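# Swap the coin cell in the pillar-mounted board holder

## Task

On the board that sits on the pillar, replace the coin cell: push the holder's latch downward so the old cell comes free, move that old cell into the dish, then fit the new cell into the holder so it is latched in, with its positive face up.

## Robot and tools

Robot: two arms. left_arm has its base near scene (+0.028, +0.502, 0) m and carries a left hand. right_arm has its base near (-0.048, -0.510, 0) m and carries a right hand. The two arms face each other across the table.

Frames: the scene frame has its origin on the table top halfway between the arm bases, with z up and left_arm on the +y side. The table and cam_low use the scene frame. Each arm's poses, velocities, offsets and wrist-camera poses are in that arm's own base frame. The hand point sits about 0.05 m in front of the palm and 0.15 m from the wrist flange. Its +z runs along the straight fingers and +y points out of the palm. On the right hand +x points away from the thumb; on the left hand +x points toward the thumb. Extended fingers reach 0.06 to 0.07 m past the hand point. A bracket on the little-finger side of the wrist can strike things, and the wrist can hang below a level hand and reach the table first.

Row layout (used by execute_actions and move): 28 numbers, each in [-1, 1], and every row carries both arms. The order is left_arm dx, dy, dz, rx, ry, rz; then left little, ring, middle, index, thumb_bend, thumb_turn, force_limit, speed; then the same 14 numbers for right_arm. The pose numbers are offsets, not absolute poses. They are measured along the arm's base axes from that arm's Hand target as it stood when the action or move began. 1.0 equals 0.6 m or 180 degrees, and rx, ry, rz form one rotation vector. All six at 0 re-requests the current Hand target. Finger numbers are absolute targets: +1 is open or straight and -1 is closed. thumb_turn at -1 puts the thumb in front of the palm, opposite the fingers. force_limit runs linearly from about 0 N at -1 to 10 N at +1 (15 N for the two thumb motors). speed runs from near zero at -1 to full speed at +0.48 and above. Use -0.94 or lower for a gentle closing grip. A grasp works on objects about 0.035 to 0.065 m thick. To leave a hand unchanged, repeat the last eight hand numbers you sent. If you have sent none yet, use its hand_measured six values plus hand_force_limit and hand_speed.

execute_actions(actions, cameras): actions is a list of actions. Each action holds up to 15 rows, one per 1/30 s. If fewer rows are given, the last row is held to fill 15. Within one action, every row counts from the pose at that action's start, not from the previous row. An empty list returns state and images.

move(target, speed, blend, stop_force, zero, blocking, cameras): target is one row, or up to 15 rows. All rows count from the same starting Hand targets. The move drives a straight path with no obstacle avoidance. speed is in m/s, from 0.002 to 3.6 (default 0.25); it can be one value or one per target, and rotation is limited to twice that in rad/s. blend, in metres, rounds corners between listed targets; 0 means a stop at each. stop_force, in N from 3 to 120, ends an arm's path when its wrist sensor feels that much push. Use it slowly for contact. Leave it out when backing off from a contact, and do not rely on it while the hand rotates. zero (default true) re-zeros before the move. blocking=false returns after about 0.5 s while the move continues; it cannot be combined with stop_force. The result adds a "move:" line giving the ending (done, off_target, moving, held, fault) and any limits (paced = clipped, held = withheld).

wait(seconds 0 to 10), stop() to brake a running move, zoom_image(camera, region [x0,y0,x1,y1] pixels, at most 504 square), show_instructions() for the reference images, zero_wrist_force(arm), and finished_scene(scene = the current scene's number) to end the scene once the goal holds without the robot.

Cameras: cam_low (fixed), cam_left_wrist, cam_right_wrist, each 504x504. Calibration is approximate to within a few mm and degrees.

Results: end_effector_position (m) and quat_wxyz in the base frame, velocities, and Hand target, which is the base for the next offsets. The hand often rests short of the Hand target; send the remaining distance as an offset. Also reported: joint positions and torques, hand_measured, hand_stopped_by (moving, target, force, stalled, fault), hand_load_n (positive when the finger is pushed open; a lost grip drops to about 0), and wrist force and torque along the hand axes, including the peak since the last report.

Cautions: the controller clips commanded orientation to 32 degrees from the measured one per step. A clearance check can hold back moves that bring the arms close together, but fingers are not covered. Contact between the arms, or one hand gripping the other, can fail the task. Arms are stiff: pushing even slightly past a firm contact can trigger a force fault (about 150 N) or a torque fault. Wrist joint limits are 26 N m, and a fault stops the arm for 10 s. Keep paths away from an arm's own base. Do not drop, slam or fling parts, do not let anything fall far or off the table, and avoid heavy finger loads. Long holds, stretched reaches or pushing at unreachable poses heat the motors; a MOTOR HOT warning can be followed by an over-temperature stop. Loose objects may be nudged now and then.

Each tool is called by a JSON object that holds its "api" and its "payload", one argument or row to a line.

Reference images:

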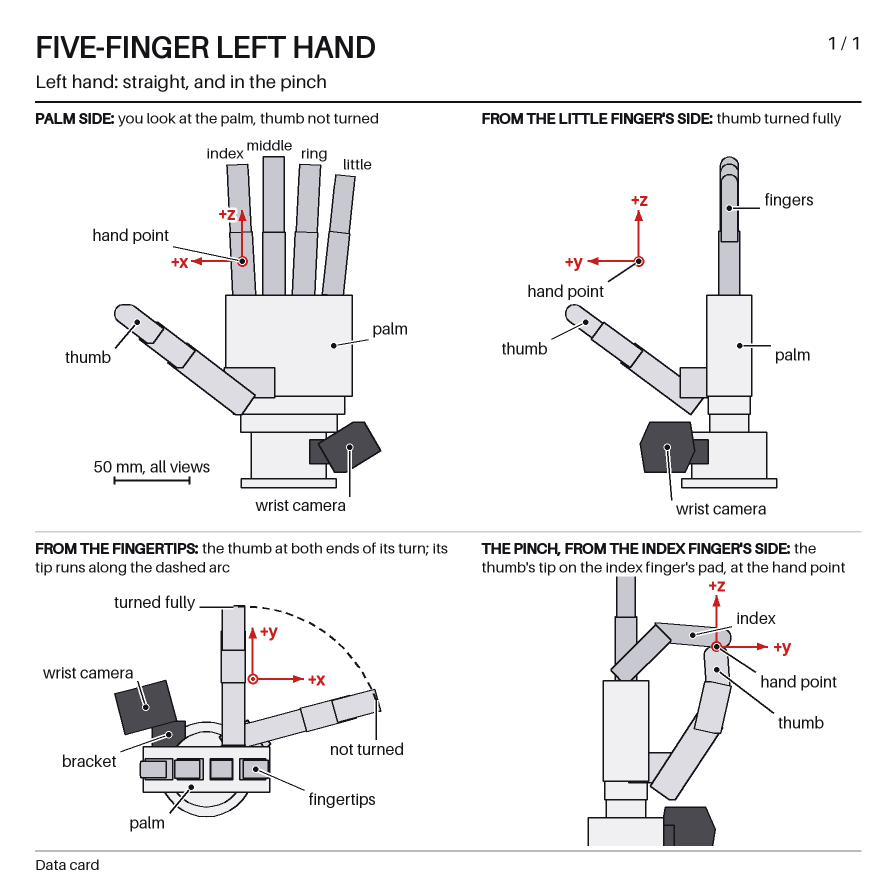

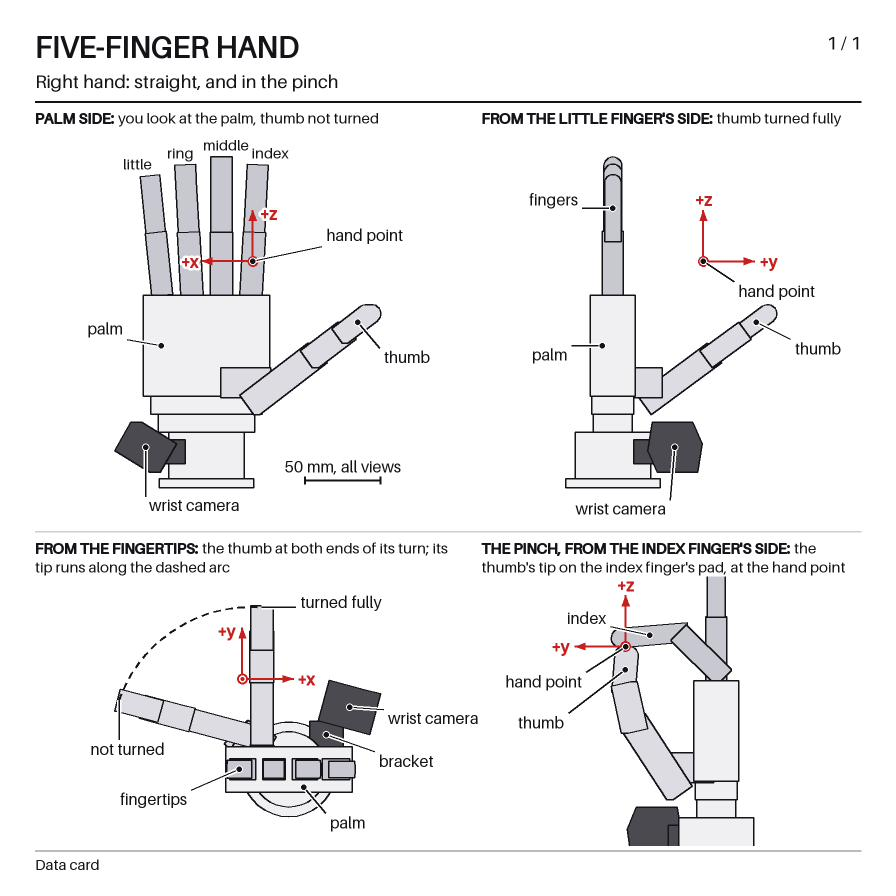

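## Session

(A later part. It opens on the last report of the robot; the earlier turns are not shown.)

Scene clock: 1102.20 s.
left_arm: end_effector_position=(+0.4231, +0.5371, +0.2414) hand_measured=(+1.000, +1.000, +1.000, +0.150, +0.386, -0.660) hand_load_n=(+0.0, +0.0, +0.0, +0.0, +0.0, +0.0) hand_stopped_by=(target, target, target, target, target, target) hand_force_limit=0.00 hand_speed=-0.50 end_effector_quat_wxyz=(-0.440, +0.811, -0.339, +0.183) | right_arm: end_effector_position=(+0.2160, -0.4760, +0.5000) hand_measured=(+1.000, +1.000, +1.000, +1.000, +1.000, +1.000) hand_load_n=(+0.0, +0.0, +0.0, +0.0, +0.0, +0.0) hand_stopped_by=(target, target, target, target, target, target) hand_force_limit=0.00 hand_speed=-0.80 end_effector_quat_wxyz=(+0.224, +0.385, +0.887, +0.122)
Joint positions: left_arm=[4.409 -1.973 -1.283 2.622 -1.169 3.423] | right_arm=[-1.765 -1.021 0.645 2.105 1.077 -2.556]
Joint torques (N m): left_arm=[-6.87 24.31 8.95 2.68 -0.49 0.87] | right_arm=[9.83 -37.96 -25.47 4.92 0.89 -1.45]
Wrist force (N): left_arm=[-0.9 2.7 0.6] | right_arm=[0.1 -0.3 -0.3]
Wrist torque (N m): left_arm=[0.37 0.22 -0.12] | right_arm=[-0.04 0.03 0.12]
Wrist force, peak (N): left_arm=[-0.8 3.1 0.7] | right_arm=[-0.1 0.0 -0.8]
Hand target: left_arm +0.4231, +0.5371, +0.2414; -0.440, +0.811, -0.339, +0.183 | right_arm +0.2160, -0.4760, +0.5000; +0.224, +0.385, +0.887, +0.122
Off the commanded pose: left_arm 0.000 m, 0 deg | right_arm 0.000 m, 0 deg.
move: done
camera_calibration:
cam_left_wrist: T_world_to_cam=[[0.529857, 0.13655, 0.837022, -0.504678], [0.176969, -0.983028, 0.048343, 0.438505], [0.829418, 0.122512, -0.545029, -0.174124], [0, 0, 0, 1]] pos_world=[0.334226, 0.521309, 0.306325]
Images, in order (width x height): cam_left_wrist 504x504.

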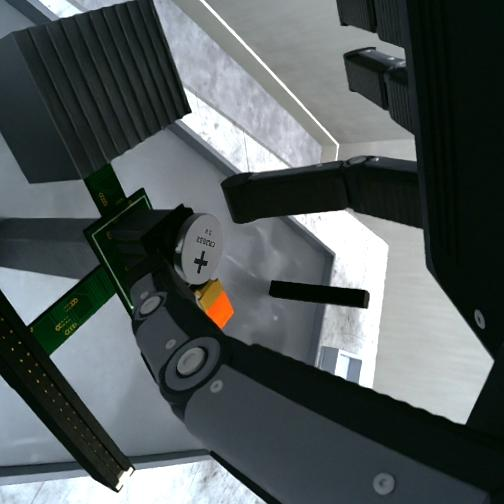

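{"api": "move", "payload": {
  "target": [0,0,0,0,0,0,1,1,1,-0.25,0.385,-0.66,0,-0.92,0,0,0,0,0,0,1,1,1,1,1,1,0,-0.8],
  "cameras": ["cam_left_wrist"]
}}

{"api": "zoom_image", "payload": {
  "camera": "cam_left_wrist",
  "region": [140, 180, 260, 300]
}}

Scene clock: 1118.60 s.
left_arm: end_effector_position=(+0.4231, +0.5371, +0.2414) hand_measured=(+1.000, +1.000, +1.000, -0.118, +0.388, -0.660) hand_load_n=(+0.0, +0.0, +0.0, +5.5, +5.0, -0.5) hand_stopped_by=(target, target, target, force, target, target) hand_force_limit=0.00 hand_speed=-0.92 end_effector_quat_wxyz=(-0.440, +0.811, -0.339, +0.183) | right_arm: end_effector_position=(+0.2160, -0.4760, +0.5000) hand_measured=(+1.000, +1.000, +1.000, +1.000, +1.000, +1.000) hand_load_n=(+0.0, +0.0, +0.0, +0.0, +0.0, +0.5) hand_stopped_by=(target, target, target, target, target, target) hand_force_limit=0.00 hand_speed=-0.80 end_effector_quat_wxyz=(+0.224, +0.385, +0.887, +0.122)
Joint positions: left_arm=[4.409 -1.973 -1.283 2.622 -1.169 3.423] | right_arm=[-1.765 -1.021 0.645 2.105 1.077 -2.556]
Joint torques (N m): left_arm=[-0.09 24.05 8.58 1.64 1.65 0.9] | right_arm=[10.3 -37.84 -24.81 5.08 0.9 -1.5]
Wrist force (N): left_arm=[-1.0 2.3 0.6] | right_arm=[0.1 -0.1 -0.3]
Wrist torque (N m): left_arm=[0.31 0.24 -0.11] | right_arm=[-0.02 0.04 0.12]
Wrist force, peak (N): left_arm=[-1.2 3.1 0.8] | right_arm=[0.2 -0.8 -0.4]
Hand target: left_arm +0.4231, +0.5371, +0.2414; -0.440, +0.811, -0.339, +0.183 | right_arm +0.2160, -0.4760, +0.5000; +0.224, +0.385, +0.887, +0.122
Off the commanded pose: left_arm 0.000 m, 0 deg | right_arm 0.000 m, 0 deg.
move: done
camera_calibration:
cam_left_wrist: T_world_to_cam=[[0.529845, 0.136548, 0.83703, -0.504675], [0.177051, -0.983016, 0.0482892, 0.438488], [0.829408, 0.122611, -0.545023, -0.174174], [0, 0, 0, 1]] pos_world=[0.334226, 0.521309, 0.306325]
Images, in order (width x height): cam_left_wrist 504x504.

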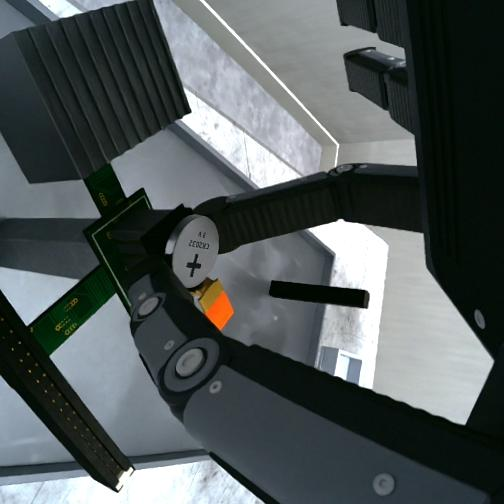

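Scaled by 4.200 from the camera's 504x504 image, which has a finer 720x720 frame.

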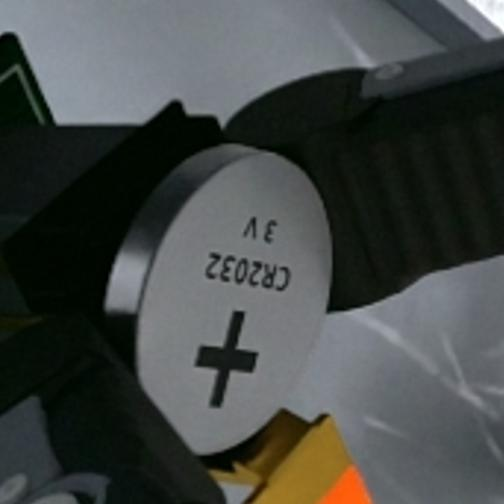

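{"api": "move", "payload": {
  "target": [
    [0,0,0.0477,0,0,0,1,1,1,-0.25,0.385,-0.66,0,-0.92,0,0,0,0,0,0,1,1,1,1,1,1,0,-0.8],
    [0.383,0.0015,0.0277,0,0,0,1,1,1,-0.25,0.385,-0.66,0,-0.92,0,0,0,0,0,0,1,1,1,1,1,1,0,-0.8]
  ],
  "speed": [0.04,0.15],
  "cameras": ["cam_left_wrist"]
}}

{"api": "zoom_image", "payload": {
  "camera": "cam_left_wrist",
  "region": [100, 170, 260, 330]
}}

Scene clock: 1168.20 s.
left_arm: end_effector_position=(+0.6529, +0.5380, +0.2580) hand_measured=(+1.000, +1.000, +1.000, -0.118, +0.388, -0.660) hand_load_n=(+0.0, +0.0, +0.0, +5.5, +5.0, -0.5) hand_stopped_by=(target, target, target, force, target, target) hand_force_limit=0.00 hand_speed=-0.92 end_effector_quat_wxyz=(-0.440, +0.811, -0.339, +0.183) | right_arm: end_effector_position=(+0.2160, -0.4760, +0.5000) hand_measured=(+1.000, +1.000, +1.000, +1.000, +1.000, +1.000) hand_load_n=(+0.0, +0.0, +0.0, +0.0, +0.0, +0.0) hand_stopped_by=(target, target, target, target, target, target) hand_force_limit=0.00 hand_speed=-0.80 end_effector_quat_wxyz=(+0.224, +0.385, +0.887, +0.122)
Joint positions: left_arm=[4.053 -2.453 -0.442 2.314 -1.461 3.214] | right_arm=[-1.765 -1.021 0.645 2.105 1.077 -2.556]
Joint torques (N m): left_arm=[-7.29 42.36 29.6 -2.84 -1.03 2.66] | right_arm=[10.03 -37.91 -25.13 4.97 0.78 -1.44]
Wrist force (N): left_arm=[-0.8 2.9 0.6] | right_arm=[0.2 -0.3 -0.3]
Wrist torque (N m): left_arm=[0.36 0.18 -0.14] | right_arm=[-0.04 0.02 0.12]
Wrist force, peak (N): left_arm=[-1.1 3.3 0.3] | right_arm=[0.3 -0.8 -0.4]
Hand target: left_arm +0.6529, +0.5380, +0.2580; -0.440, +0.811, -0.339, +0.183 | right_arm +0.2160, -0.4760, +0.5000; +0.224, +0.385, +0.887, +0.122
Off the commanded pose: left_arm 0.000 m, 0 deg | right_arm 0.000 m, 0 deg.
move: done
camera_calibration:
cam_left_wrist: T_world_to_cam=[[0.529723, 0.136585, 0.837101, -0.640425], [0.177062, -0.983012, 0.048347, 0.397858], [0.829484, 0.122608, -0.544908, -0.355913], [0, 0, 0, 1]] pos_world=[0.564027, 0.522209, 0.322925]
Images, in order (width x height): cam_left_wrist 504x504.

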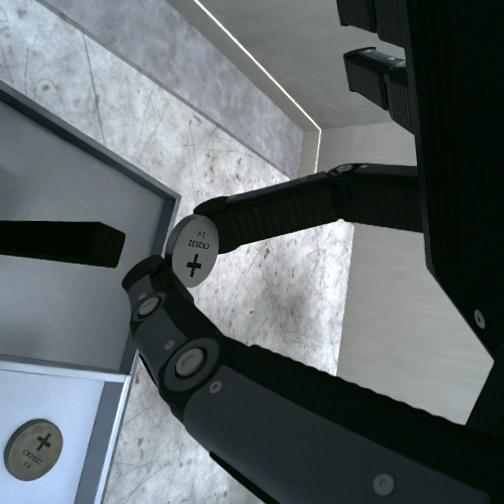

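Scaled by 3.150 from the camera's 504x504 image, which has a finer 720x720 frame.

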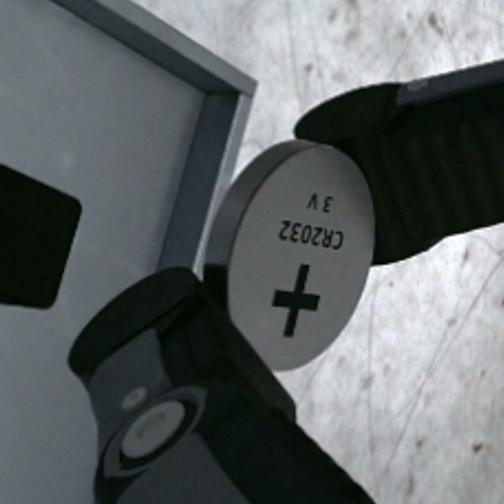

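{"api": "move", "payload": {
  "target": [0,0,-0.0617,0,0,0,1,1,1,-0.25,0.385,-0.66,0,-0.92,0,0,0,0,0,0,1,1,1,1,1,1,0,-0.8],
  "speed": 0.02,
  "stop_force": 4,
  "cameras": ["cam_left_wrist"]
}}

{"api": "zoom_image", "payload": {
  "camera": "cam_left_wrist",
  "region": [120, 170, 280, 330]
}}

Scene clock: 1181.13 s.
left_arm: end_effector_position=(+0.6530, +0.5380, +0.2219) hand_measured=(+1.000, +1.000, +1.000, -0.118, +0.388, -0.660) hand_load_n=(+0.0, +0.0, +0.0, +7.0, +4.5, -0.5) hand_stopped_by=(target, target, target, force, target, target) hand_force_limit=0.00 hand_speed=-0.92 end_effector_quat_wxyz=(-0.440, +0.811, -0.339, +0.183) | right_arm: end_effector_position=(+0.2160, -0.4760, +0.5000) hand_measured=(+1.000, +1.000, +1.000, +1.000, +1.000, +1.000) hand_load_n=(+0.0, +0.0, +0.0, +0.0, +0.0, +0.0) hand_stopped_by=(target, target, target, target, target, target) hand_force_limit=0.00 hand_speed=-0.80 end_effector_quat_wxyz=(+0.224, +0.385, +0.887, +0.122)
Joint positions: left_arm=[4.053 -2.421 -0.594 2.434 -1.461 3.215] | right_arm=[-1.765 -1.021 0.645 2.105 1.077 -2.556]
Joint torques (N m): left_arm=[-5.48 40.47 28.33 -3.79 -0.59 1.7] | right_arm=[10.01 -37.88 -25.09 4.96 0.79 -1.45]
Wrist force (N): left_arm=[-0.9 -1.6 0.7] | right_arm=[0.0 -0.5 -0.3]
Wrist torque (N m): left_arm=[0.25 0.20 -0.16] | right_arm=[-0.07 0.05 0.10]
Wrist force, peak (N): left_arm=[-1.0 3.3 0.4] | right_arm=[0.1 -0.6 -0.5]
Hand target: left_arm +0.6530, +0.5380, +0.2219; -0.440, +0.811, -0.339, +0.183 (not the last commanded pose) | right_arm +0.2160, -0.4760, +0.5000; +0.224, +0.385, +0.887, +0.122
Off the commanded pose: left_arm 0.001 m, 0 deg | right_arm 0.000 m, 0 deg.
move: contact (left_arm)
camera_calibration:
cam_left_wrist: T_world_to_cam=[[0.529926, 0.136559, 0.836977, -0.610323], [0.176973, -0.983028, 0.0483393, 0.399646], [0.829372, 0.122506, -0.5451, -0.375496], [0, 0, 0, 1]] pos_world=[0.564126, 0.522209, 0.286825]
Images, in order (width x height): cam_left_wrist 504x504.

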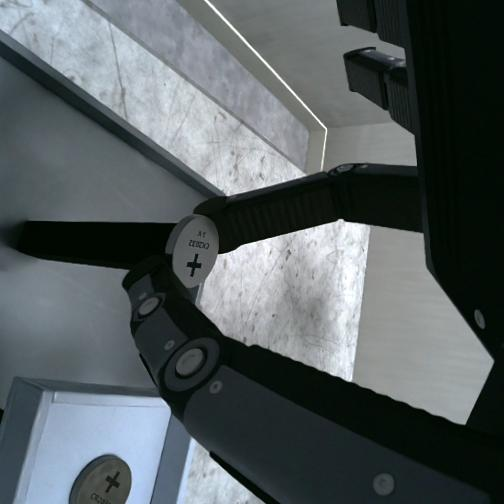

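Scaled by 3.150 from the camera's 504x504 image, which has a finer 720x720 frame.

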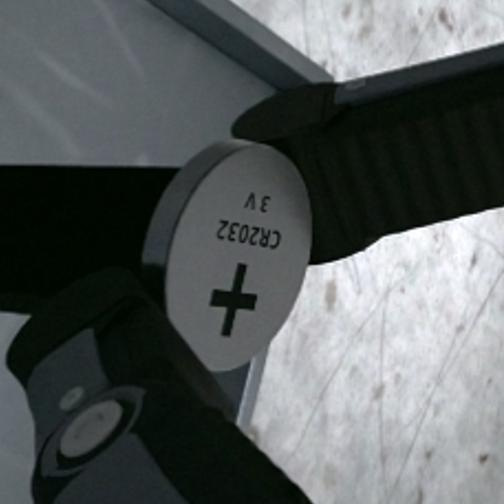

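{"api": "move", "payload": {
  "target": [0,0,0,0,0,0,1,1,1,0.05,0.385,-0.66,0,-0.93,0,0,0,0,0,0,1,1,1,1,1,1,0,-0.8],
  "cameras": ["cam_left_wrist"]
}}

{"api": "zoom_image", "payload": {
  "camera": "cam_left_wrist",
  "region": [120, 170, 280, 330]
}}

Scene clock: 1192.67 s.
left_arm: end_effector_position=(+0.6530, +0.5380, +0.2219) hand_measured=(+1.000, +1.000, +1.000, +0.050, +0.386, -0.660) hand_load_n=(+0.0, +0.0, +0.0, +0.0, +0.0, +0.0) hand_stopped_by=(target, target, target, target, target, target) hand_force_limit=0.00 hand_speed=-0.93 end_effector_quat_wxyz=(-0.440, +0.811, -0.339, +0.183) | right_arm: end_effector_position=(+0.2160, -0.4760, +0.5000) hand_measured=(+1.000, +1.000, +1.000, +1.000, +1.000, +1.000) hand_load_n=(+0.0, +0.0, +0.0, +0.0, +0.0, +0.0) hand_stopped_by=(target, target, target, target, target, target) hand_force_limit=0.00 hand_speed=-0.80 end_effector_quat_wxyz=(+0.224, +0.385, +0.887, +0.122)
Joint positions: left_arm=[4.053 -2.422 -0.594 2.434 -1.461 3.215] | right_arm=[-1.765 -1.021 0.645 2.105 1.077 -2.556]
Joint torques (N m): left_arm=[-6.94 46.94 26.07 0.68 -0.6 1.92] | right_arm=[9.93 -38.8 -25.09 4.96 0.89 -1.5]
Wrist force (N): left_arm=[-0.8 2.7 0.6] | right_arm=[0.2 -0.4 -0.5]
Wrist torque (N m): left_arm=[0.34 0.19 -0.17] | right_arm=[-0.05 0.03 0.12]
Wrist force, peak (N): left_arm=[-1.2 3.0 0.5] | right_arm=[-0.2 -0.7 -0.5]
Hand target: left_arm +0.6530, +0.5380, +0.2219; -0.440, +0.811, -0.339, +0.183 | right_arm +0.2160, -0.4760, +0.5000; +0.224, +0.385, +0.887, +0.122
Off the commanded pose: left_arm 0.000 m, 0 deg | right_arm 0.000 m, 0 deg.
move: done
camera_calibration:
cam_left_wrist: T_world_to_cam=[[0.529926, 0.136559, 0.836977, -0.610323], [0.176973, -0.983028, 0.0483393, 0.399646], [0.829372, 0.122506, -0.5451, -0.375496], [0, 0, 0, 1]] pos_world=[0.564126, 0.522209, 0.286825]
Images, in order (width x height): cam_left_wrist 504x504.

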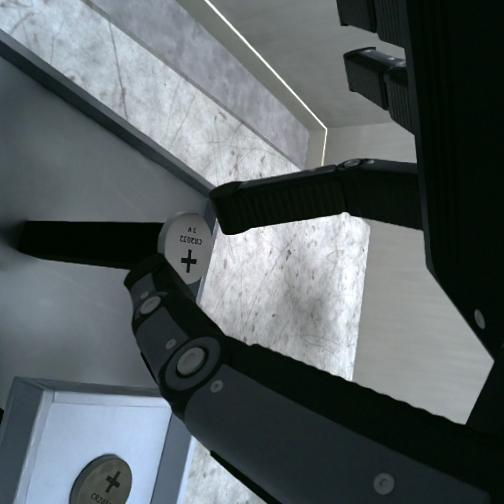

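Scaled by 3.150 from the camera's 504x504 image, which has a finer 720x720 frame.

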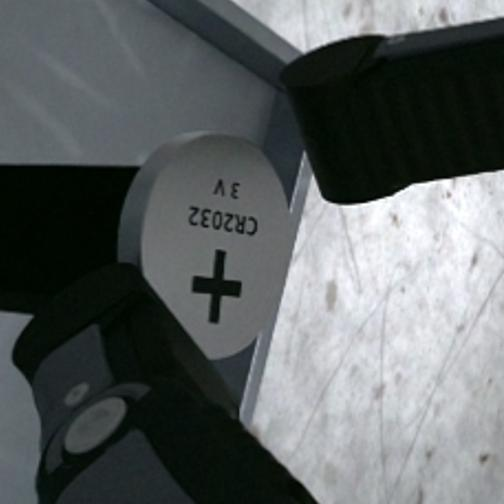

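{"api": "move", "payload": {
  "target": [
    [-0.0027,-0.0025,0,0,0,0,1,1,1,0.15,0.385,-0.66,0,-0.8,0,0,0,0,0,0,1,1,1,1,1,1,0,-0.8],
    [-0.0027,-0.0025,-0.0045,0.079,0.0781,0,1,1,1,0.15,0.385,-0.66,0,-0.8,0,0,0,0,0,0,1,1,1,1,1,1,0,-0.8]
  ],
  "speed": [0.02,0.1],
  "cameras": ["cam_left_wrist"]
}}

{"api": "zoom_image", "payload": {
  "camera": "cam_left_wrist",
  "region": [120, 170, 280, 330]
}}

Scene clock: 1215.07 s.
left_arm: end_effector_position=(+0.6513, +0.5365, +0.2192) hand_measured=(+1.000, +1.000, +1.000, +0.150, +0.386, -0.660) hand_load_n=(+0.0, +0.0, +0.0, +0.0, +0.0, +0.0) hand_stopped_by=(target, target, target, target, target, target) hand_force_limit=0.00 hand_speed=-0.80 end_effector_quat_wxyz=(-0.492, +0.767, -0.410, +0.039) | right_arm: end_effector_position=(+0.2160, -0.4760, +0.5000) hand_measured=(+1.000, +1.000, +1.000, +1.000, +1.000, +1.000) hand_load_n=(+0.0, +0.0, +0.0, +0.0, +0.0, +0.0) hand_stopped_by=(target, target, target, target, target, target) hand_force_limit=0.00 hand_speed=-0.80 end_effector_quat_wxyz=(+0.224, +0.385, +0.887, +0.122)
Joint positions: left_arm=[3.954 -2.432 -0.579 2.465 -1.732 3.455] | right_arm=[-1.765 -1.021 0.645 2.105 1.077 -2.556]
Joint torques (N m): left_arm=[-7.12 42.22 25.06 2.69 -1.45 2.54] | right_arm=[10.28 -38.36 -25.29 5.05 0.88 -1.45]
Wrist force (N): left_arm=[-0.6 3.1 0.4] | right_arm=[0.3 -0.1 0.0]
Wrist torque (N m): left_arm=[0.43 0.21 -0.25] | right_arm=[-0.03 0.00 0.13]
Wrist force, peak (N): left_arm=[-0.9 3.5 0.6] | right_arm=[0.4 -0.4 -0.6]
Hand target: left_arm +0.6513, +0.5365, +0.2192; -0.492, +0.767, -0.410, +0.039 | right_arm +0.2160, -0.4760, +0.5000; +0.224, +0.385, +0.887, +0.122
Off the commanded pose: left_arm 0.000 m, 0 deg | right_arm 0.000 m, 0 deg.
move: done
camera_calibration:
cam_left_wrist: T_world_to_cam=[[0.719356, -0.0551829, 0.692446, -0.595879], [0.153712, -0.959482, -0.23615, 0.463574], [0.677421, 0.276313, -0.681727, -0.328967], [0, 0, 0, 1]] pos_world=[0.580241, 0.502806, 0.297821]
Images, in order (width x height): cam_left_wrist 504x504.

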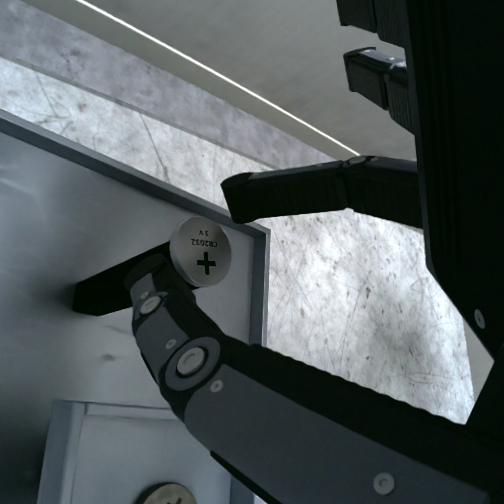

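Scaled by 3.150 from the camera's 504x504 image, which has a finer 720x720 frame.

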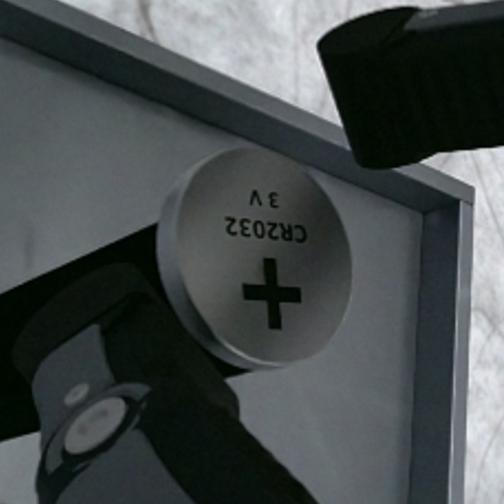

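{"api": "move", "payload": {
  "target": [0,0,0,0,0,0,1,1,1,-0.25,0.385,-0.66,0.2,-0.92,0,0,0,0,0,0,1,1,1,1,1,1,0,-0.8]
}}

{"api": "move", "payload": {
  "target": [0,0,0.013,0,0,0,1,1,1,-0.25,0.385,-0.66,0.2,-0.92,0,0,0,0,0,0,1,1,1,1,1,1,0,-0.8],
  "speed": 0.02,
  "cameras": ["cam_left_wrist"]
}}

{"api": "zoom_image", "payload": {
  "camera": "cam_left_wrist",
  "region": [120, 170, 280, 330]
}}

Scene clock: 1226.00 s.
left_arm: end_effector_position=(+0.6514, +0.5365, +0.2192) hand_measured=(+1.000, +1.000, +1.000, -0.056, +0.386, -0.660) hand_load_n=(+0.0, -0.5, +0.0, +8.0, +0.0, +0.0) hand_stopped_by=(target, target, target, force, target, target) hand_force_limit=0.20 hand_speed=-0.92 end_effector_quat_wxyz=(-0.492, +0.767, -0.410, +0.039) | right_arm: end_effector_position=(+0.2160, -0.4760, +0.5000) hand_measured=(+1.000, +1.000, +1.000, +1.000, +1.000, +1.000) hand_load_n=(+0.0, +0.0, +0.0, +0.0, -0.5, +0.0) hand_stopped_by=(target, target, target, target, target, target) hand_force_limit=0.00 hand_speed=-0.80 end_effector_quat_wxyz=(+0.224, +0.385, +0.887, +0.122)
Joint positions: left_arm=[3.954 -2.432 -0.579 2.465 -1.732 3.455] | right_arm=[-1.765 -1.021 0.645 2.105 1.077 -2.556]
Joint torques (N m): left_arm=[-7.73 46.38 9.7 -0.12 -1.35 2.63] | right_arm=[10.26 -38.36 -25.13 4.89 0.83 -1.52]
Wrist force (N): left_arm=[-0.1 0.7 6.2] | right_arm=[0.0 -0.4 -0.4]
Wrist torque (N m): left_arm=[0.40 0.14 -0.24] | right_arm=[-0.06 0.05 0.10]
Wrist force, peak (N): left_arm=[-0.2 0.8 6.9] | right_arm=[0.1 -0.7 -0.2]
Hand target: left_arm +0.6513, +0.5365, +0.2192; -0.492, +0.767, -0.410, +0.039 | right_arm +0.2160, -0.4760, +0.5000; +0.224, +0.385, +0.887, +0.122
Off the commanded pose: left_arm 0.000 m, 0 deg | right_arm 0.000 m, 0 deg.
move: done

Scene clock: 1226.83 s.
left_arm: end_effector_position=(+0.6513, +0.5365, +0.2270) hand_measured=(+1.000, +1.000, +1.000, -0.058, +0.386, -0.660) hand_load_n=(+0.0, +0.0, -0.5, +0.0, +0.0, +0.0) hand_stopped_by=(target, target, target, force, target, target) hand_force_limit=0.20 hand_speed=-0.92 end_effector_quat_wxyz=(-0.492, +0.767, -0.410, +0.039) | right_arm: end_effector_position=(+0.2160, -0.4760, +0.5000) hand_measured=(+1.000, +1.000, +1.000, +1.000, +1.000, +1.000) hand_load_n=(+0.0, +0.0, +0.0, +0.0, +0.0, +0.0) hand_stopped_by=(target, target, target, target, target, target) hand_force_limit=0.00 hand_speed=-0.80 end_effector_quat_wxyz=(+0.224, +0.385, +0.887, +0.122)
Joint positions: left_arm=[3.954 -2.437 -0.55 2.441 -1.732 3.455] | right_arm=[-1.765 -1.021 0.645 2.105 1.077 -2.556]
Joint torques (N m): left_arm=[-6.38 41.48 29.46 -2.6 0.31 2.18] | right_arm=[9.75 -38.5 -24.74 4.91 0.87 -1.43]
Wrist force (N): left_arm=[-0.4 2.9 0.3] | right_arm=[0.5 -0.4 -0.2]
Wrist torque (N m): left_arm=[0.42 0.17 -0.23] | right_arm=[-0.06 -0.02 0.13]
Wrist force, peak (N): left_arm=[-0.1 1.4 6.9] | right_arm=[0.3 -0.7 -0.2]
Hand target: left_arm +0.6513, +0.5365, +0.2270; -0.492, +0.767, -0.410, +0.039 | right_arm +0.2160, -0.4760, +0.5000; +0.224, +0.385, +0.887, +0.122
Off the commanded pose: left_arm 0.000 m, 0 deg | right_arm 0.000 m, 0 deg.
move: done
camera_calibration:
cam_left_wrist: T_world_to_cam=[[0.719462, -0.0552117, 0.692333, -0.601229], [0.153656, -0.959481, -0.236193, 0.465342], [0.677321, 0.276313, -0.681827, -0.323601], [0, 0, 0, 1]] pos_world=[0.580241, 0.502706, 0.305521]
Images, in order (width x height): cam_left_wrist 504x504.

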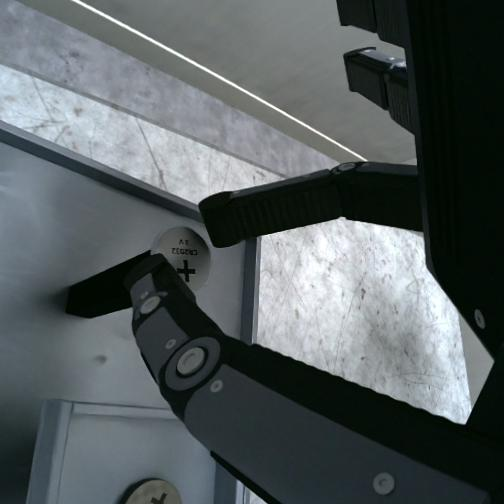

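Scaled by 3.150 from the camera's 504x504 image, which has a finer 720x720 frame.

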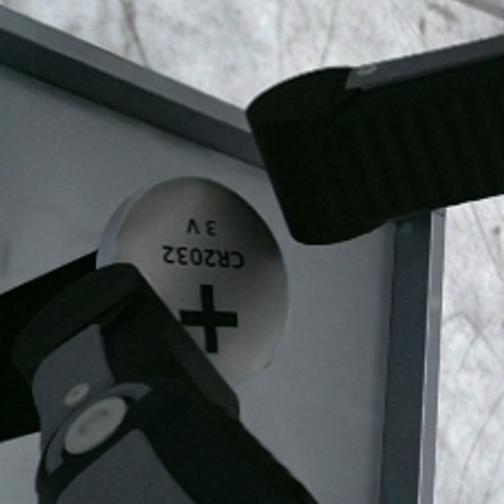

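{"api": "move", "payload": {
  "target": [
    [0,0,0,0,0,0,1,1,1,0.15,0.385,-0.66,0.2,-0.6,0,0,0,0,0,0,1,1,1,1,1,1,0,-0.8],
    [0,0,-0.013,0,0,0,1,1,1,0.15,0.385,-0.66,0.2,-0.6,0,0,0,0,0,0,1,1,1,1,1,1,0,-0.8],
    [0.0036,0.0036,-0.013,0,0,0,1,1,1,0.15,0.385,-0.66,0.2,-0.6,0,0,0,0,0,0,1,1,1,1,1,1,0,-0.8]
  ],
  "speed": 0.02
}}

{"api": "move", "payload": {
  "target": [0,0,0,0,0,0,1,1,1,-0.25,0.385,-0.66,0,-0.92,0,0,0,0,0,0,1,1,1,1,1,1,0,-0.8],
  "cameras": ["cam_left_wrist"]
}}

{"api": "zoom_image", "payload": {
  "camera": "cam_left_wrist",
  "region": [120, 170, 280, 330]
}}

Scene clock: 1241.20 s.
left_arm: end_effector_position=(+0.6535, +0.5386, +0.2192) hand_measured=(+1.000, +1.000, +1.000, +0.150, +0.386, -0.660) hand_load_n=(+0.0, +0.0, +0.0, +0.0, +0.0, +0.0) hand_stopped_by=(target, target, target, target, target, target) hand_force_limit=0.20 hand_speed=-0.60 end_effector_quat_wxyz=(-0.492, +0.767, -0.410, +0.039) | right_arm: end_effector_position=(+0.2160, -0.4760, +0.5000) hand_measured=(+1.000, +1.000, +1.000, +1.000, +1.000, +1.000) hand_load_n=(+0.0, +0.0, -0.5, +0.0, -0.5, +0.0) hand_stopped_by=(target, target, target, target, target, target) hand_force_limit=0.00 hand_speed=-0.80 end_effector_quat_wxyz=(+0.224, +0.385, +0.887, +0.122)
Joint positions: left_arm=[3.954 -2.445 -0.555 2.454 -1.732 3.455] | right_arm=[-1.765 -1.021 0.645 2.105 1.077 -2.556]
Joint torques (N m): left_arm=[-8.53 43.31 29.13 -2.46 -1.12 -2.49] | right_arm=[9.92 -38.41 -25.35 4.97 0.8 -1.45]
Wrist force (N): left_arm=[-0.8 3.0 0.2] | right_arm=[0.0 -0.4 0.1]
Wrist torque (N m): left_arm=[0.44 0.23 -0.26] | right_arm=[-0.08 0.04 0.11]
Wrist force, peak (N): left_arm=[-0.9 3.3 0.7] | right_arm=[-0.1 -0.9 -0.2]
Hand target: left_arm +0.6535, +0.5386, +0.2192; -0.492, +0.767, -0.410, +0.039 | right_arm +0.2160, -0.4760, +0.5000; +0.224, +0.385, +0.887, +0.122
Off the commanded pose: left_arm 0.000 m, 0 deg | right_arm 0.000 m, 0 deg.
move: done

Scene clock: 1242.57 s.
left_arm: end_effector_position=(+0.6535, +0.5386, +0.2192) hand_measured=(+1.000, +1.000, +1.000, -0.094, +0.386, -0.660) hand_load_n=(-0.5, -0.5, +0.0, +6.0, +0.5, +0.0) hand_stopped_by=(target, target, target, force, target, target) hand_force_limit=0.00 hand_speed=-0.92 end_effector_quat_wxyz=(-0.492, +0.767, -0.410, +0.039) | right_arm: end_effector_position=(+0.2160, -0.4760, +0.5000) hand_measured=(+1.000, +1.000, +1.000, +1.000, +1.000, +1.000) hand_load_n=(+0.0, +0.5, +0.0, +0.0, +0.0, +0.0) hand_stopped_by=(target, target, target, target, target, target) hand_force_limit=0.00 hand_speed=-0.80 end_effector_quat_wxyz=(+0.224, +0.385, +0.887, +0.122)
Joint positions: left_arm=[3.954 -2.445 -0.555 2.454 -1.732 3.455] | right_arm=[-1.765 -1.021 0.645 2.105 1.077 -2.556]
Joint torques (N m): left_arm=[-7.29 43.62 27.74 -2.6 -1.4 -2.49] | right_arm=[9.84 -38.29 -24.46 5.02 0.81 -1.49]
Wrist force (N): left_arm=[-0.4 1.3 4.1] | right_arm=[0.3 -0.3 -0.5]
Wrist torque (N m): left_arm=[0.36 0.19 -0.24] | right_arm=[-0.03 0.01 0.13]
Wrist force, peak (N): left_arm=[-0.8 1.6 4.3] | right_arm=[0.3 -0.5 -0.4]
Hand target: left_arm +0.6535, +0.5386, +0.2192; -0.492, +0.767, -0.410, +0.039 | right_arm +0.2160, -0.4760, +0.5000; +0.224, +0.385, +0.887, +0.122
Off the commanded pose: left_arm 0.000 m, 0 deg | right_arm 0.000 m, 0 deg.
move: done
camera_calibration:
cam_left_wrist: T_world_to_cam=[[0.719452, -0.0551452, 0.692349, -0.597322], [0.153706, -0.959484, -0.236145, 0.465231], [0.677321, 0.276313, -0.681827, -0.331017], [0, 0, 0, 1]] pos_world=[0.582441, 0.504906, 0.297721]
Images, in order (width x height): cam_left_wrist 504x504.

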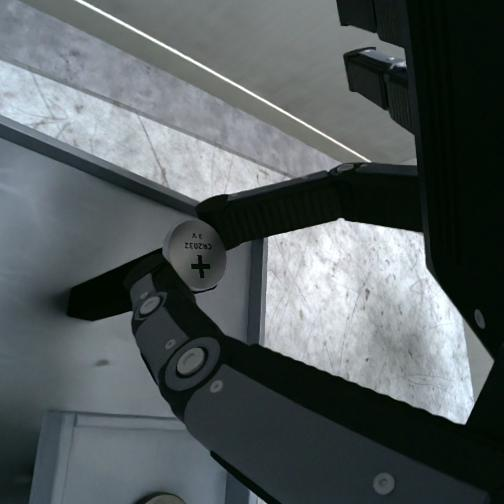

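Scaled by 3.150 from the camera's 504x504 image, which has a finer 720x720 frame.

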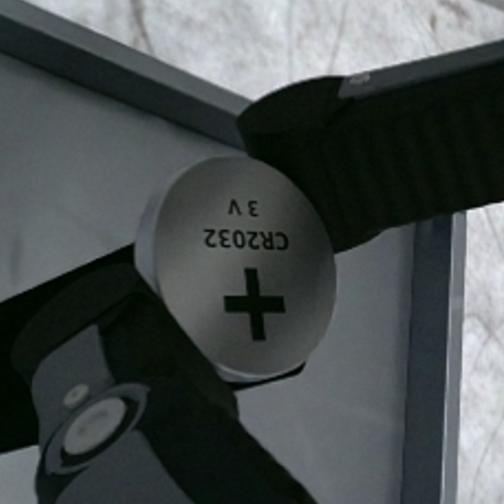

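{"api": "move", "payload": {
  "target": [0.001,0.001,0,0,0,0,1,1,1,-0.25,0.385,-0.66,0,-0.92,0,0,0,0,0,0,1,1,1,1,1,1,0,-0.8],
  "speed": 0.005
}}

{"api": "move", "payload": {
  "target": [0,0,0,0,0,0,1,1,1,-0.29,0.385,-0.66,0,-0.95,0,0,0,0,0,0,1,1,1,1,1,1,0,-0.8]
}}

{"api": "move", "payload": {
  "target": [0,0,0.007,0,0,0,1,1,1,-0.29,0.385,-0.66,0,-0.95,0,0,0,0,0,0,1,1,1,1,1,1,0,-0.8],
  "speed": 0.02,
  "cameras": ["cam_left_wrist"]
}}

{"api": "zoom_image", "payload": {
  "camera": "cam_left_wrist",
  "region": [120, 170, 280, 330]
}}

Scene clock: 1254.80 s.
left_arm: end_effector_position=(+0.6541, +0.5392, +0.2192) hand_measured=(+1.000, +1.000, +1.000, -0.094, +0.386, -0.660) hand_load_n=(+0.0, +0.0, -0.5, +2.5, +1.5, +0.0) hand_stopped_by=(target, target, target, force, target, target) hand_force_limit=0.00 hand_speed=-0.92 end_effector_quat_wxyz=(-0.492, +0.767, -0.410, +0.039) | right_arm: end_effector_position=(+0.2160, -0.4760, +0.5000) hand_measured=(+1.000, +1.000, +1.000, +1.000, +1.000, +1.000) hand_load_n=(+0.0, +0.0, +0.0, +0.0, +0.0, +0.0) hand_stopped_by=(target, target, target, target, target, target) hand_force_limit=0.00 hand_speed=-0.80 end_effector_quat_wxyz=(+0.224, +0.385, +0.887, +0.122)
Joint positions: left_arm=[3.954 -2.449 -0.548 2.451 -1.732 3.455] | right_arm=[-1.765 -1.021 0.645 2.105 1.077 -2.556]
Joint torques (N m): left_arm=[-6.88 42.62 28.25 -2.73 -1.37 -2.42] | right_arm=[10.3 -39.04 -25.29 4.88 0.76 -1.44]
Wrist force (N): left_arm=[-0.7 2.7 0.9] | right_arm=[0.0 -0.3 -0.3]
Wrist torque (N m): left_arm=[0.41 0.23 -0.25] | right_arm=[-0.05 0.06 0.11]
Wrist force, peak (N): left_arm=[-0.5 1.7 4.5] | right_arm=[0.0 -0.6 -0.5]
Hand target: left_arm +0.6541, +0.5392, +0.2192; -0.492, +0.767, -0.410, +0.039 | right_arm +0.2160, -0.4760, +0.5000; +0.224, +0.385, +0.887, +0.122
Off the commanded pose: left_arm 0.000 m, 0 deg | right_arm 0.000 m, 0 deg.
move: done

Scene clock: 1255.30 s.
left_arm: end_effector_position=(+0.6541, +0.5392, +0.2192) hand_measured=(+1.000, +1.000, +1.000, -0.102, +0.386, -0.660) hand_load_n=(+0.0, +0.0, +0.0, +5.5, +2.5, -0.5) hand_stopped_by=(target, target, target, force, target, target) hand_force_limit=0.00 hand_speed=-0.95 end_effector_quat_wxyz=(-0.492, +0.767, -0.410, +0.039) | right_arm: end_effector_position=(+0.2160, -0.4760, +0.5000) hand_measured=(+1.000, +1.000, +1.000, +1.000, +1.000, +1.000) hand_load_n=(+0.0, +0.0, +0.0, +0.0, +0.0, +0.0) hand_stopped_by=(target, target, target, target, target, target) hand_force_limit=0.00 hand_speed=-0.80 end_effector_quat_wxyz=(+0.224, +0.385, +0.887, +0.122)
Joint positions: left_arm=[3.954 -2.449 -0.548 2.451 -1.732 3.455] | right_arm=[-1.765 -1.021 0.645 2.105 1.077 -2.556]
Joint torques (N m): left_arm=[-7.97 43.33 28.39 -2.83 -1.54 -2.41] | right_arm=[9.26 -38.56 -24.73 4.95 0.77 -1.41]
Wrist force (N): left_arm=[-0.4 1.7 2.3] | right_arm=[-0.1 -0.4 0.0]
Wrist torque (N m): left_arm=[0.36 0.16 -0.22] | right_arm=[-0.07 0.06 0.10]
Wrist force, peak (N): left_arm=[-0.7 1.8 2.6] | right_arm=[0.1 -0.2 -0.7]
Hand target: left_arm +0.6541, +0.5392, +0.2192; -0.492, +0.767, -0.410, +0.039 | right_arm +0.2160, -0.4760, +0.5000; +0.224, +0.385, +0.887, +0.122
Off the commanded pose: left_arm 0.000 m, 0 deg | right_arm 0.000 m, 0 deg.
move: done

Scene clock: 1256.10 s.
left_arm: end_effector_position=(+0.6541, +0.5392, +0.2234) hand_measured=(+1.000, +1.000, +1.000, -0.102, +0.386, -0.660) hand_load_n=(+0.0, +0.0, +0.0, +3.5, +3.0, +0.0) hand_stopped_by=(target, target, target, force, target, target) hand_force_limit=0.00 hand_speed=-0.95 end_effector_quat_wxyz=(-0.492, +0.767, -0.410, +0.039) | right_arm: end_effector_position=(+0.2160, -0.4760, +0.5000) hand_measured=(+1.000, +1.000, +1.000, +1.000, +1.000, +1.000) hand_load_n=(+0.0, +0.0, +0.0, +0.0, +0.0, +0.0) hand_stopped_by=(target, target, target, target, target, target) hand_force_limit=0.00 hand_speed=-0.80 end_effector_quat_wxyz=(+0.224, +0.385, +0.887, +0.122)
Joint positions: left_arm=[3.954 -2.452 -0.532 2.438 -1.732 3.455] | right_arm=[-1.765 -1.021 0.645 2.105 1.077 -2.556]
Joint torques (N m): left_arm=[-6.73 43.31 29.35 -2.82 -0.8 -1.83] | right_arm=[10.2 -38.49 -25.28 4.99 0.72 -1.4]
Wrist force (N): left_arm=[-0.6 3.0 0.4] | right_arm=[0.0 -0.4 -0.2]
Wrist torque (N m): left_arm=[0.42 0.21 -0.25] | right_arm=[-0.06 0.05 0.11]
Wrist force, peak (N): left_arm=[-0.3 2.6 2.2] | right_arm=[0.3 -0.4 -0.5]
Hand target: left_arm +0.6541, +0.5392, +0.2234; -0.492, +0.767, -0.410, +0.039 | right_arm +0.2160, -0.4760, +0.5000; +0.224, +0.385, +0.887, +0.122
Off the commanded pose: left_arm 0.000 m, 0 deg | right_arm 0.000 m, 0 deg.
move: done
camera_calibration:
cam_left_wrist: T_world_to_cam=[[0.719405, -0.0551637, 0.692397, -0.600607], [0.153722, -0.959478, -0.23616, 0.466698], [0.677367, 0.276331, -0.681774, -0.328778], [0, 0, 0, 1]] pos_world=[0.583041, 0.505506, 0.301921]
Images, in order (width x height): cam_left_wrist 504x504.

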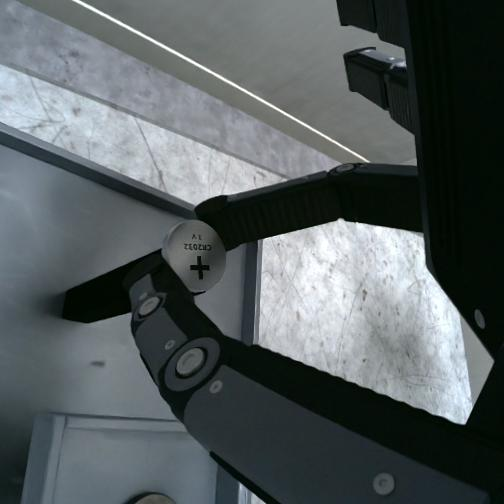

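Scaled by 3.150 from the camera's 504x504 image, which has a finer 720x720 frame.

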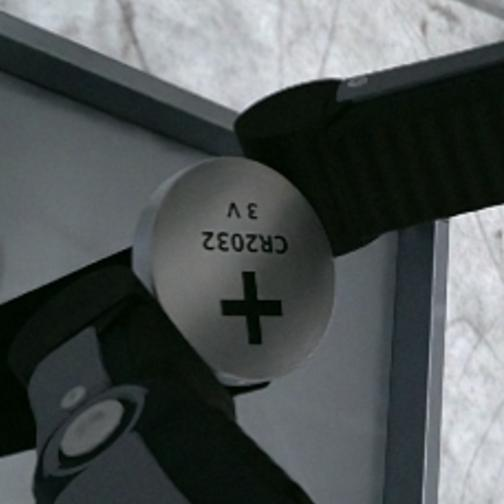

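{"api": "move", "payload": {
  "target": [
    [0,0,0.05,0,0,0,1,1,1,-0.33,0.385,-0.66,0.4,-0.95,0,0,0,0,0,0,1,1,1,1,1,1,0,-0.8],
    [-0.3872,-0.0067,0.065,-0.1106,-0.1093,0,1,1,1,-0.33,0.385,-0.66,0.4,-0.95,0,0,0,0,0,0,1,1,1,1,1,1,0,-0.8]
  ],
  "speed": [0.06,0.15],
  "cameras": ["cam_left_wrist"]
}}

{"api": "zoom_image", "payload": {
  "camera": "cam_left_wrist",
  "region": [60, 140, 260, 340]
}}

Scene clock: 1283.80 s.
left_arm: end_effector_position=(+0.4218, +0.5352, +0.2624) hand_measured=(+1.000, +1.000, +1.000, -0.124, +0.388, -0.660) hand_load_n=(+0.0, +0.0, +0.0, +7.5, +7.0, +0.5) hand_stopped_by=(target, target, target, force, target, target) hand_force_limit=0.40 hand_speed=-0.95 end_effector_quat_wxyz=(-0.415, +0.822, -0.307, +0.239) | right_arm: end_effector_position=(+0.2160, -0.4760, +0.5000) hand_measured=(+1.000, +1.000, +1.000, +1.000, +1.000, +1.000) hand_load_n=(+0.0, +0.0, +0.0, +0.0, +0.0, +0.0) hand_stopped_by=(target, target, target, target, target, target) hand_force_limit=0.00 hand_speed=-0.80 end_effector_quat_wxyz=(+0.224, +0.385, +0.887, +0.122)
Joint positions: left_arm=[4.455 -1.988 -1.229 2.548 -1.058 3.347] | right_arm=[-1.765 -1.021 0.645 2.105 1.077 -2.556]
Joint torques (N m): left_arm=[7.6 54.27 8.85 -3.19 2.03 2.61] | right_arm=[9.69 -39.06 -25.23 4.97 0.77 -1.53]
Wrist force (N): left_arm=[-1.2 2.8 0.7] | right_arm=[0.1 -0.3 -0.3]
Wrist torque (N m): left_arm=[0.35 0.24 -0.38] | right_arm=[-0.03 0.04 0.12]
Wrist force, peak (N): left_arm=[-0.5 3.7 0.2] | right_arm=[0.2 -0.6 -0.4]
Hand target: left_arm +0.4218, +0.5352, +0.2624; -0.415, +0.822, -0.307, +0.239 | right_arm +0.2160, -0.4760, +0.5000; +0.224, +0.385, +0.887, +0.122
Off the commanded pose: left_arm 0.000 m, 0 deg | right_arm 0.000 m, 0 deg.
move: done
camera_calibration:
cam_left_wrist: T_world_to_cam=[[0.446306, 0.221242, 0.8671, -0.539346], [0.166619, -0.972557, 0.162388, 0.404715], [0.879232, 0.0720004, -0.470922, -0.174841], [0, 0, 0, 1]] pos_world=[0.327007, 0.525523, 0.31961]
Images, in order (width x height): cam_left_wrist 504x504.

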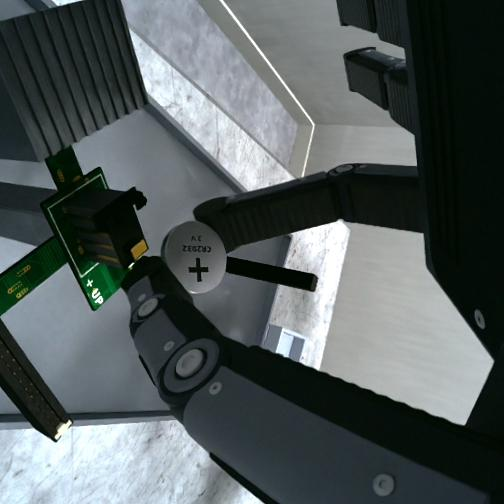

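Scaled by 2.520 from the camera's 504x504 image, which has a finer 720x720 frame.

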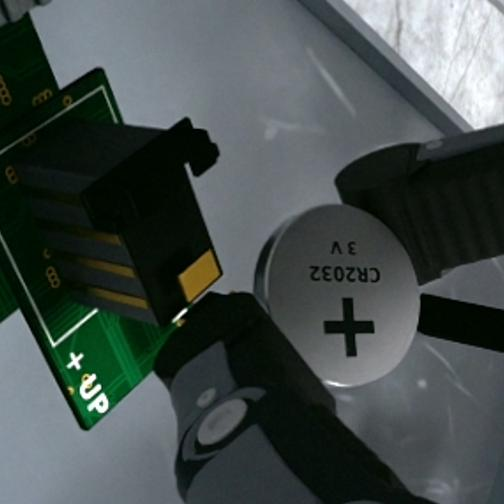

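{"api": "move", "payload": {
  "target": [0,0,-0.0315,0,0,0,1,1,1,-0.33,0.385,-0.66,0.4,-0.95,0,0,0,0,0,0,1,1,1,1,1,1,0,-0.8],
  "speed": 0.012,
  "stop_force": 3,
  "cameras": ["cam_left_wrist"]
}}

Scene clock: 1313.73 s.
left_arm: end_effector_position=(+0.4218, +0.5352, +0.2435) hand_measured=(+1.000, +1.000, +1.000, -0.124, +0.388, -0.660) hand_load_n=(+0.0, +0.0, +0.0, +6.0, +7.0, +2.5) hand_stopped_by=(target, target, target, force, target, target) hand_force_limit=0.40 hand_speed=-0.95 end_effector_quat_wxyz=(-0.415, +0.822, -0.307, +0.239) | right_arm: end_effector_position=(+0.2160, -0.4760, +0.5000) hand_measured=(+1.000, +1.000, +1.000, +1.000, +1.000, +1.000) hand_load_n=(+0.0, +0.0, +0.0, +0.0, +0.0, +0.0) hand_stopped_by=(target, target, target, target, target, target) hand_force_limit=0.00 hand_speed=-0.80 end_effector_quat_wxyz=(+0.224, +0.385, +0.887, +0.122)
Joint positions: left_arm=[4.455 -1.992 -1.271 2.594 -1.058 3.347] | right_arm=[-1.765 -1.021 0.645 2.105 1.077 -2.556]
Joint torques (N m): left_arm=[6.82 23.89 8.62 2.56 -1.03 1.38] | right_arm=[9.23 -38.59 -24.97 4.94 0.82 -1.43]
Wrist force (N): left_arm=[1.9 2.1 0.1] | right_arm=[0.2 -0.2 -0.1]
Wrist torque (N m): left_arm=[0.31 0.29 -0.42] | right_arm=[-0.04 0.03 0.12]
Wrist force, peak (N): left_arm=[-1.6 2.9 1.1] | right_arm=[0.0 -0.4 -0.7]
Hand target: left_arm +0.4218, +0.5352, +0.2435; -0.415, +0.822, -0.307, +0.239 | right_arm +0.2160, -0.4760, +0.5000; +0.224, +0.385, +0.887, +0.122
Off the commanded pose: left_arm 0.000 m, 0 deg | right_arm 0.000 m, 0 deg.
move: done
camera_calibration:
cam_left_wrist: T_world_to_cam=[[0.44623, 0.221236, 0.867141, -0.522898], [0.166605, -0.972559, 0.162397, 0.407803], [0.879273, 0.0720033, -0.470844, -0.183693], [0, 0, 0, 1]] pos_world=[0.326907, 0.525523, 0.30071]
Images, in order (width x height): cam_left_wrist 504x504.

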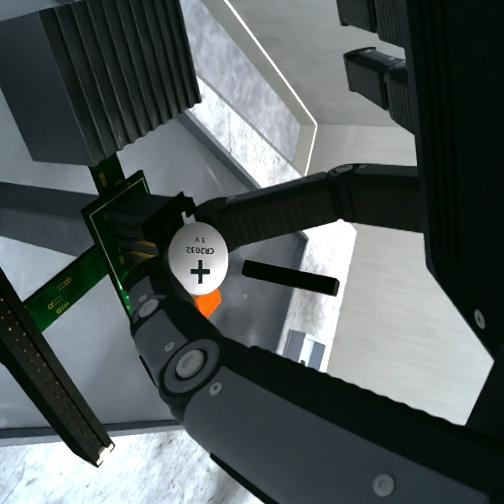

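{"api": "zoom_image", "payload": {
  "camera": "cam_left_wrist",
  "region": [120, 170, 280, 330]
}}

Scaled by 3.150 from the camera's 504x504 image, which has a finer 720x720 frame.

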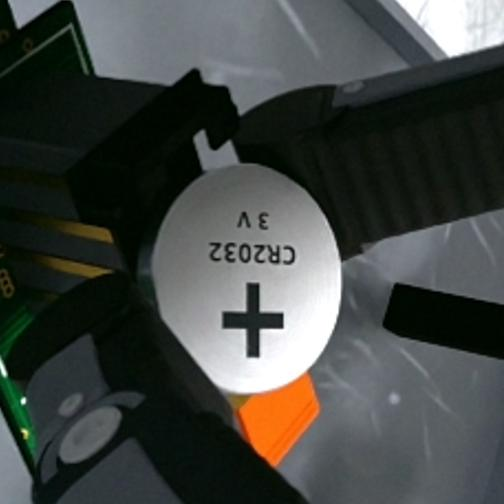

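{"api": "move", "payload": {
  "target": [-0.0053,0.0053,0,0,0,0,1,1,1,-0.33,0.385,-0.66,0.4,-0.95,0,0,0,0,0,0,1,1,1,1,1,1,0,-0.8],
  "speed": 0.012,
  "stop_force": 4,
  "cameras": ["cam_left_wrist"]
}}

{"api": "zoom_image", "payload": {
  "camera": "cam_left_wrist",
  "region": [120, 170, 280, 330]
}}

Scene clock: 1332.83 s.
left_arm: end_effector_position=(+0.4200, +0.5369, +0.2435) hand_measured=(+1.000, +1.000, +1.000, -0.126, +0.386, -0.660) hand_load_n=(+0.0, +0.0, +0.0, +2.0, +0.0, +0.0) hand_stopped_by=(target, target, target, force, target, target) hand_force_limit=0.40 hand_speed=-0.95 end_effector_quat_wxyz=(-0.415, +0.822, -0.307, +0.239) | right_arm: end_effector_position=(+0.2160, -0.4760, +0.5000) hand_measured=(+1.000, +1.000, +1.000, +1.000, +1.000, +1.000) hand_load_n=(+0.0, +0.0, +0.0, +0.0, +0.0, +0.0) hand_stopped_by=(target, target, target, target, target, target) hand_force_limit=0.00 hand_speed=-0.80 end_effector_quat_wxyz=(+0.224, +0.385, +0.887, +0.122)
Joint positions: left_arm=[4.459 -1.994 -1.269 2.592 -1.055 3.35] | right_arm=[-1.765 -1.021 0.645 2.105 1.077 -2.556]
Joint torques (N m): left_arm=[-2.49 54.57 9.82 2.97 -2.7 -1.96] | right_arm=[10 -39.26 -25.08 5.04 0.68 -1.51]
Wrist force (N): left_arm=[6.2 2.3 1.6] | right_arm=[0.0 -0.5 -0.3]
Wrist torque (N m): left_arm=[0.34 0.41 -0.35] | right_arm=[-0.08 0.06 0.10]
Wrist force, peak (N): left_arm=[8.1 2.4 2.2] | right_arm=[-0.1 -0.7 -0.4]
Hand target: left_arm +0.4200, +0.5369, +0.2435; -0.415, +0.822, -0.307, +0.239 (not the last commanded pose) | right_arm +0.2160, -0.4760, +0.5000; +0.224, +0.385, +0.887, +0.122
Off the commanded pose: left_arm 0.002 m, 0 deg | right_arm 0.000 m, 0 deg.
move: contact (left_arm)
camera_calibration:
cam_left_wrist: T_world_to_cam=[[0.446236, 0.221322, 0.867116, -0.522491], [0.166558, -0.972546, 0.162518, 0.409825], [0.879279, 0.0719037, -0.470848, -0.182322], [0, 0, 0, 1]] pos_world=[0.325207, 0.527322, 0.30061]
Images, in order (width x height): cam_left_wrist 504x504.

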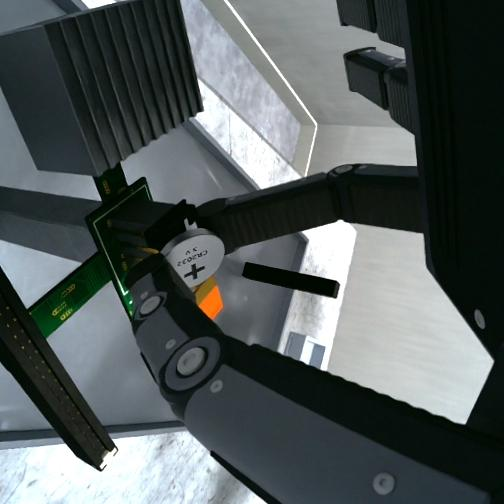

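Scaled by 3.150 from the camera's 504x504 image, which has a finer 720x720 frame.

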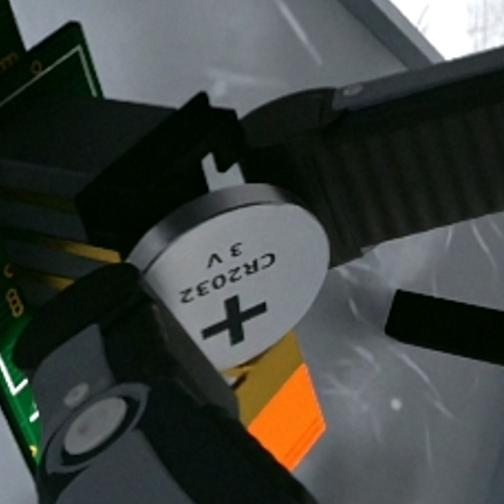

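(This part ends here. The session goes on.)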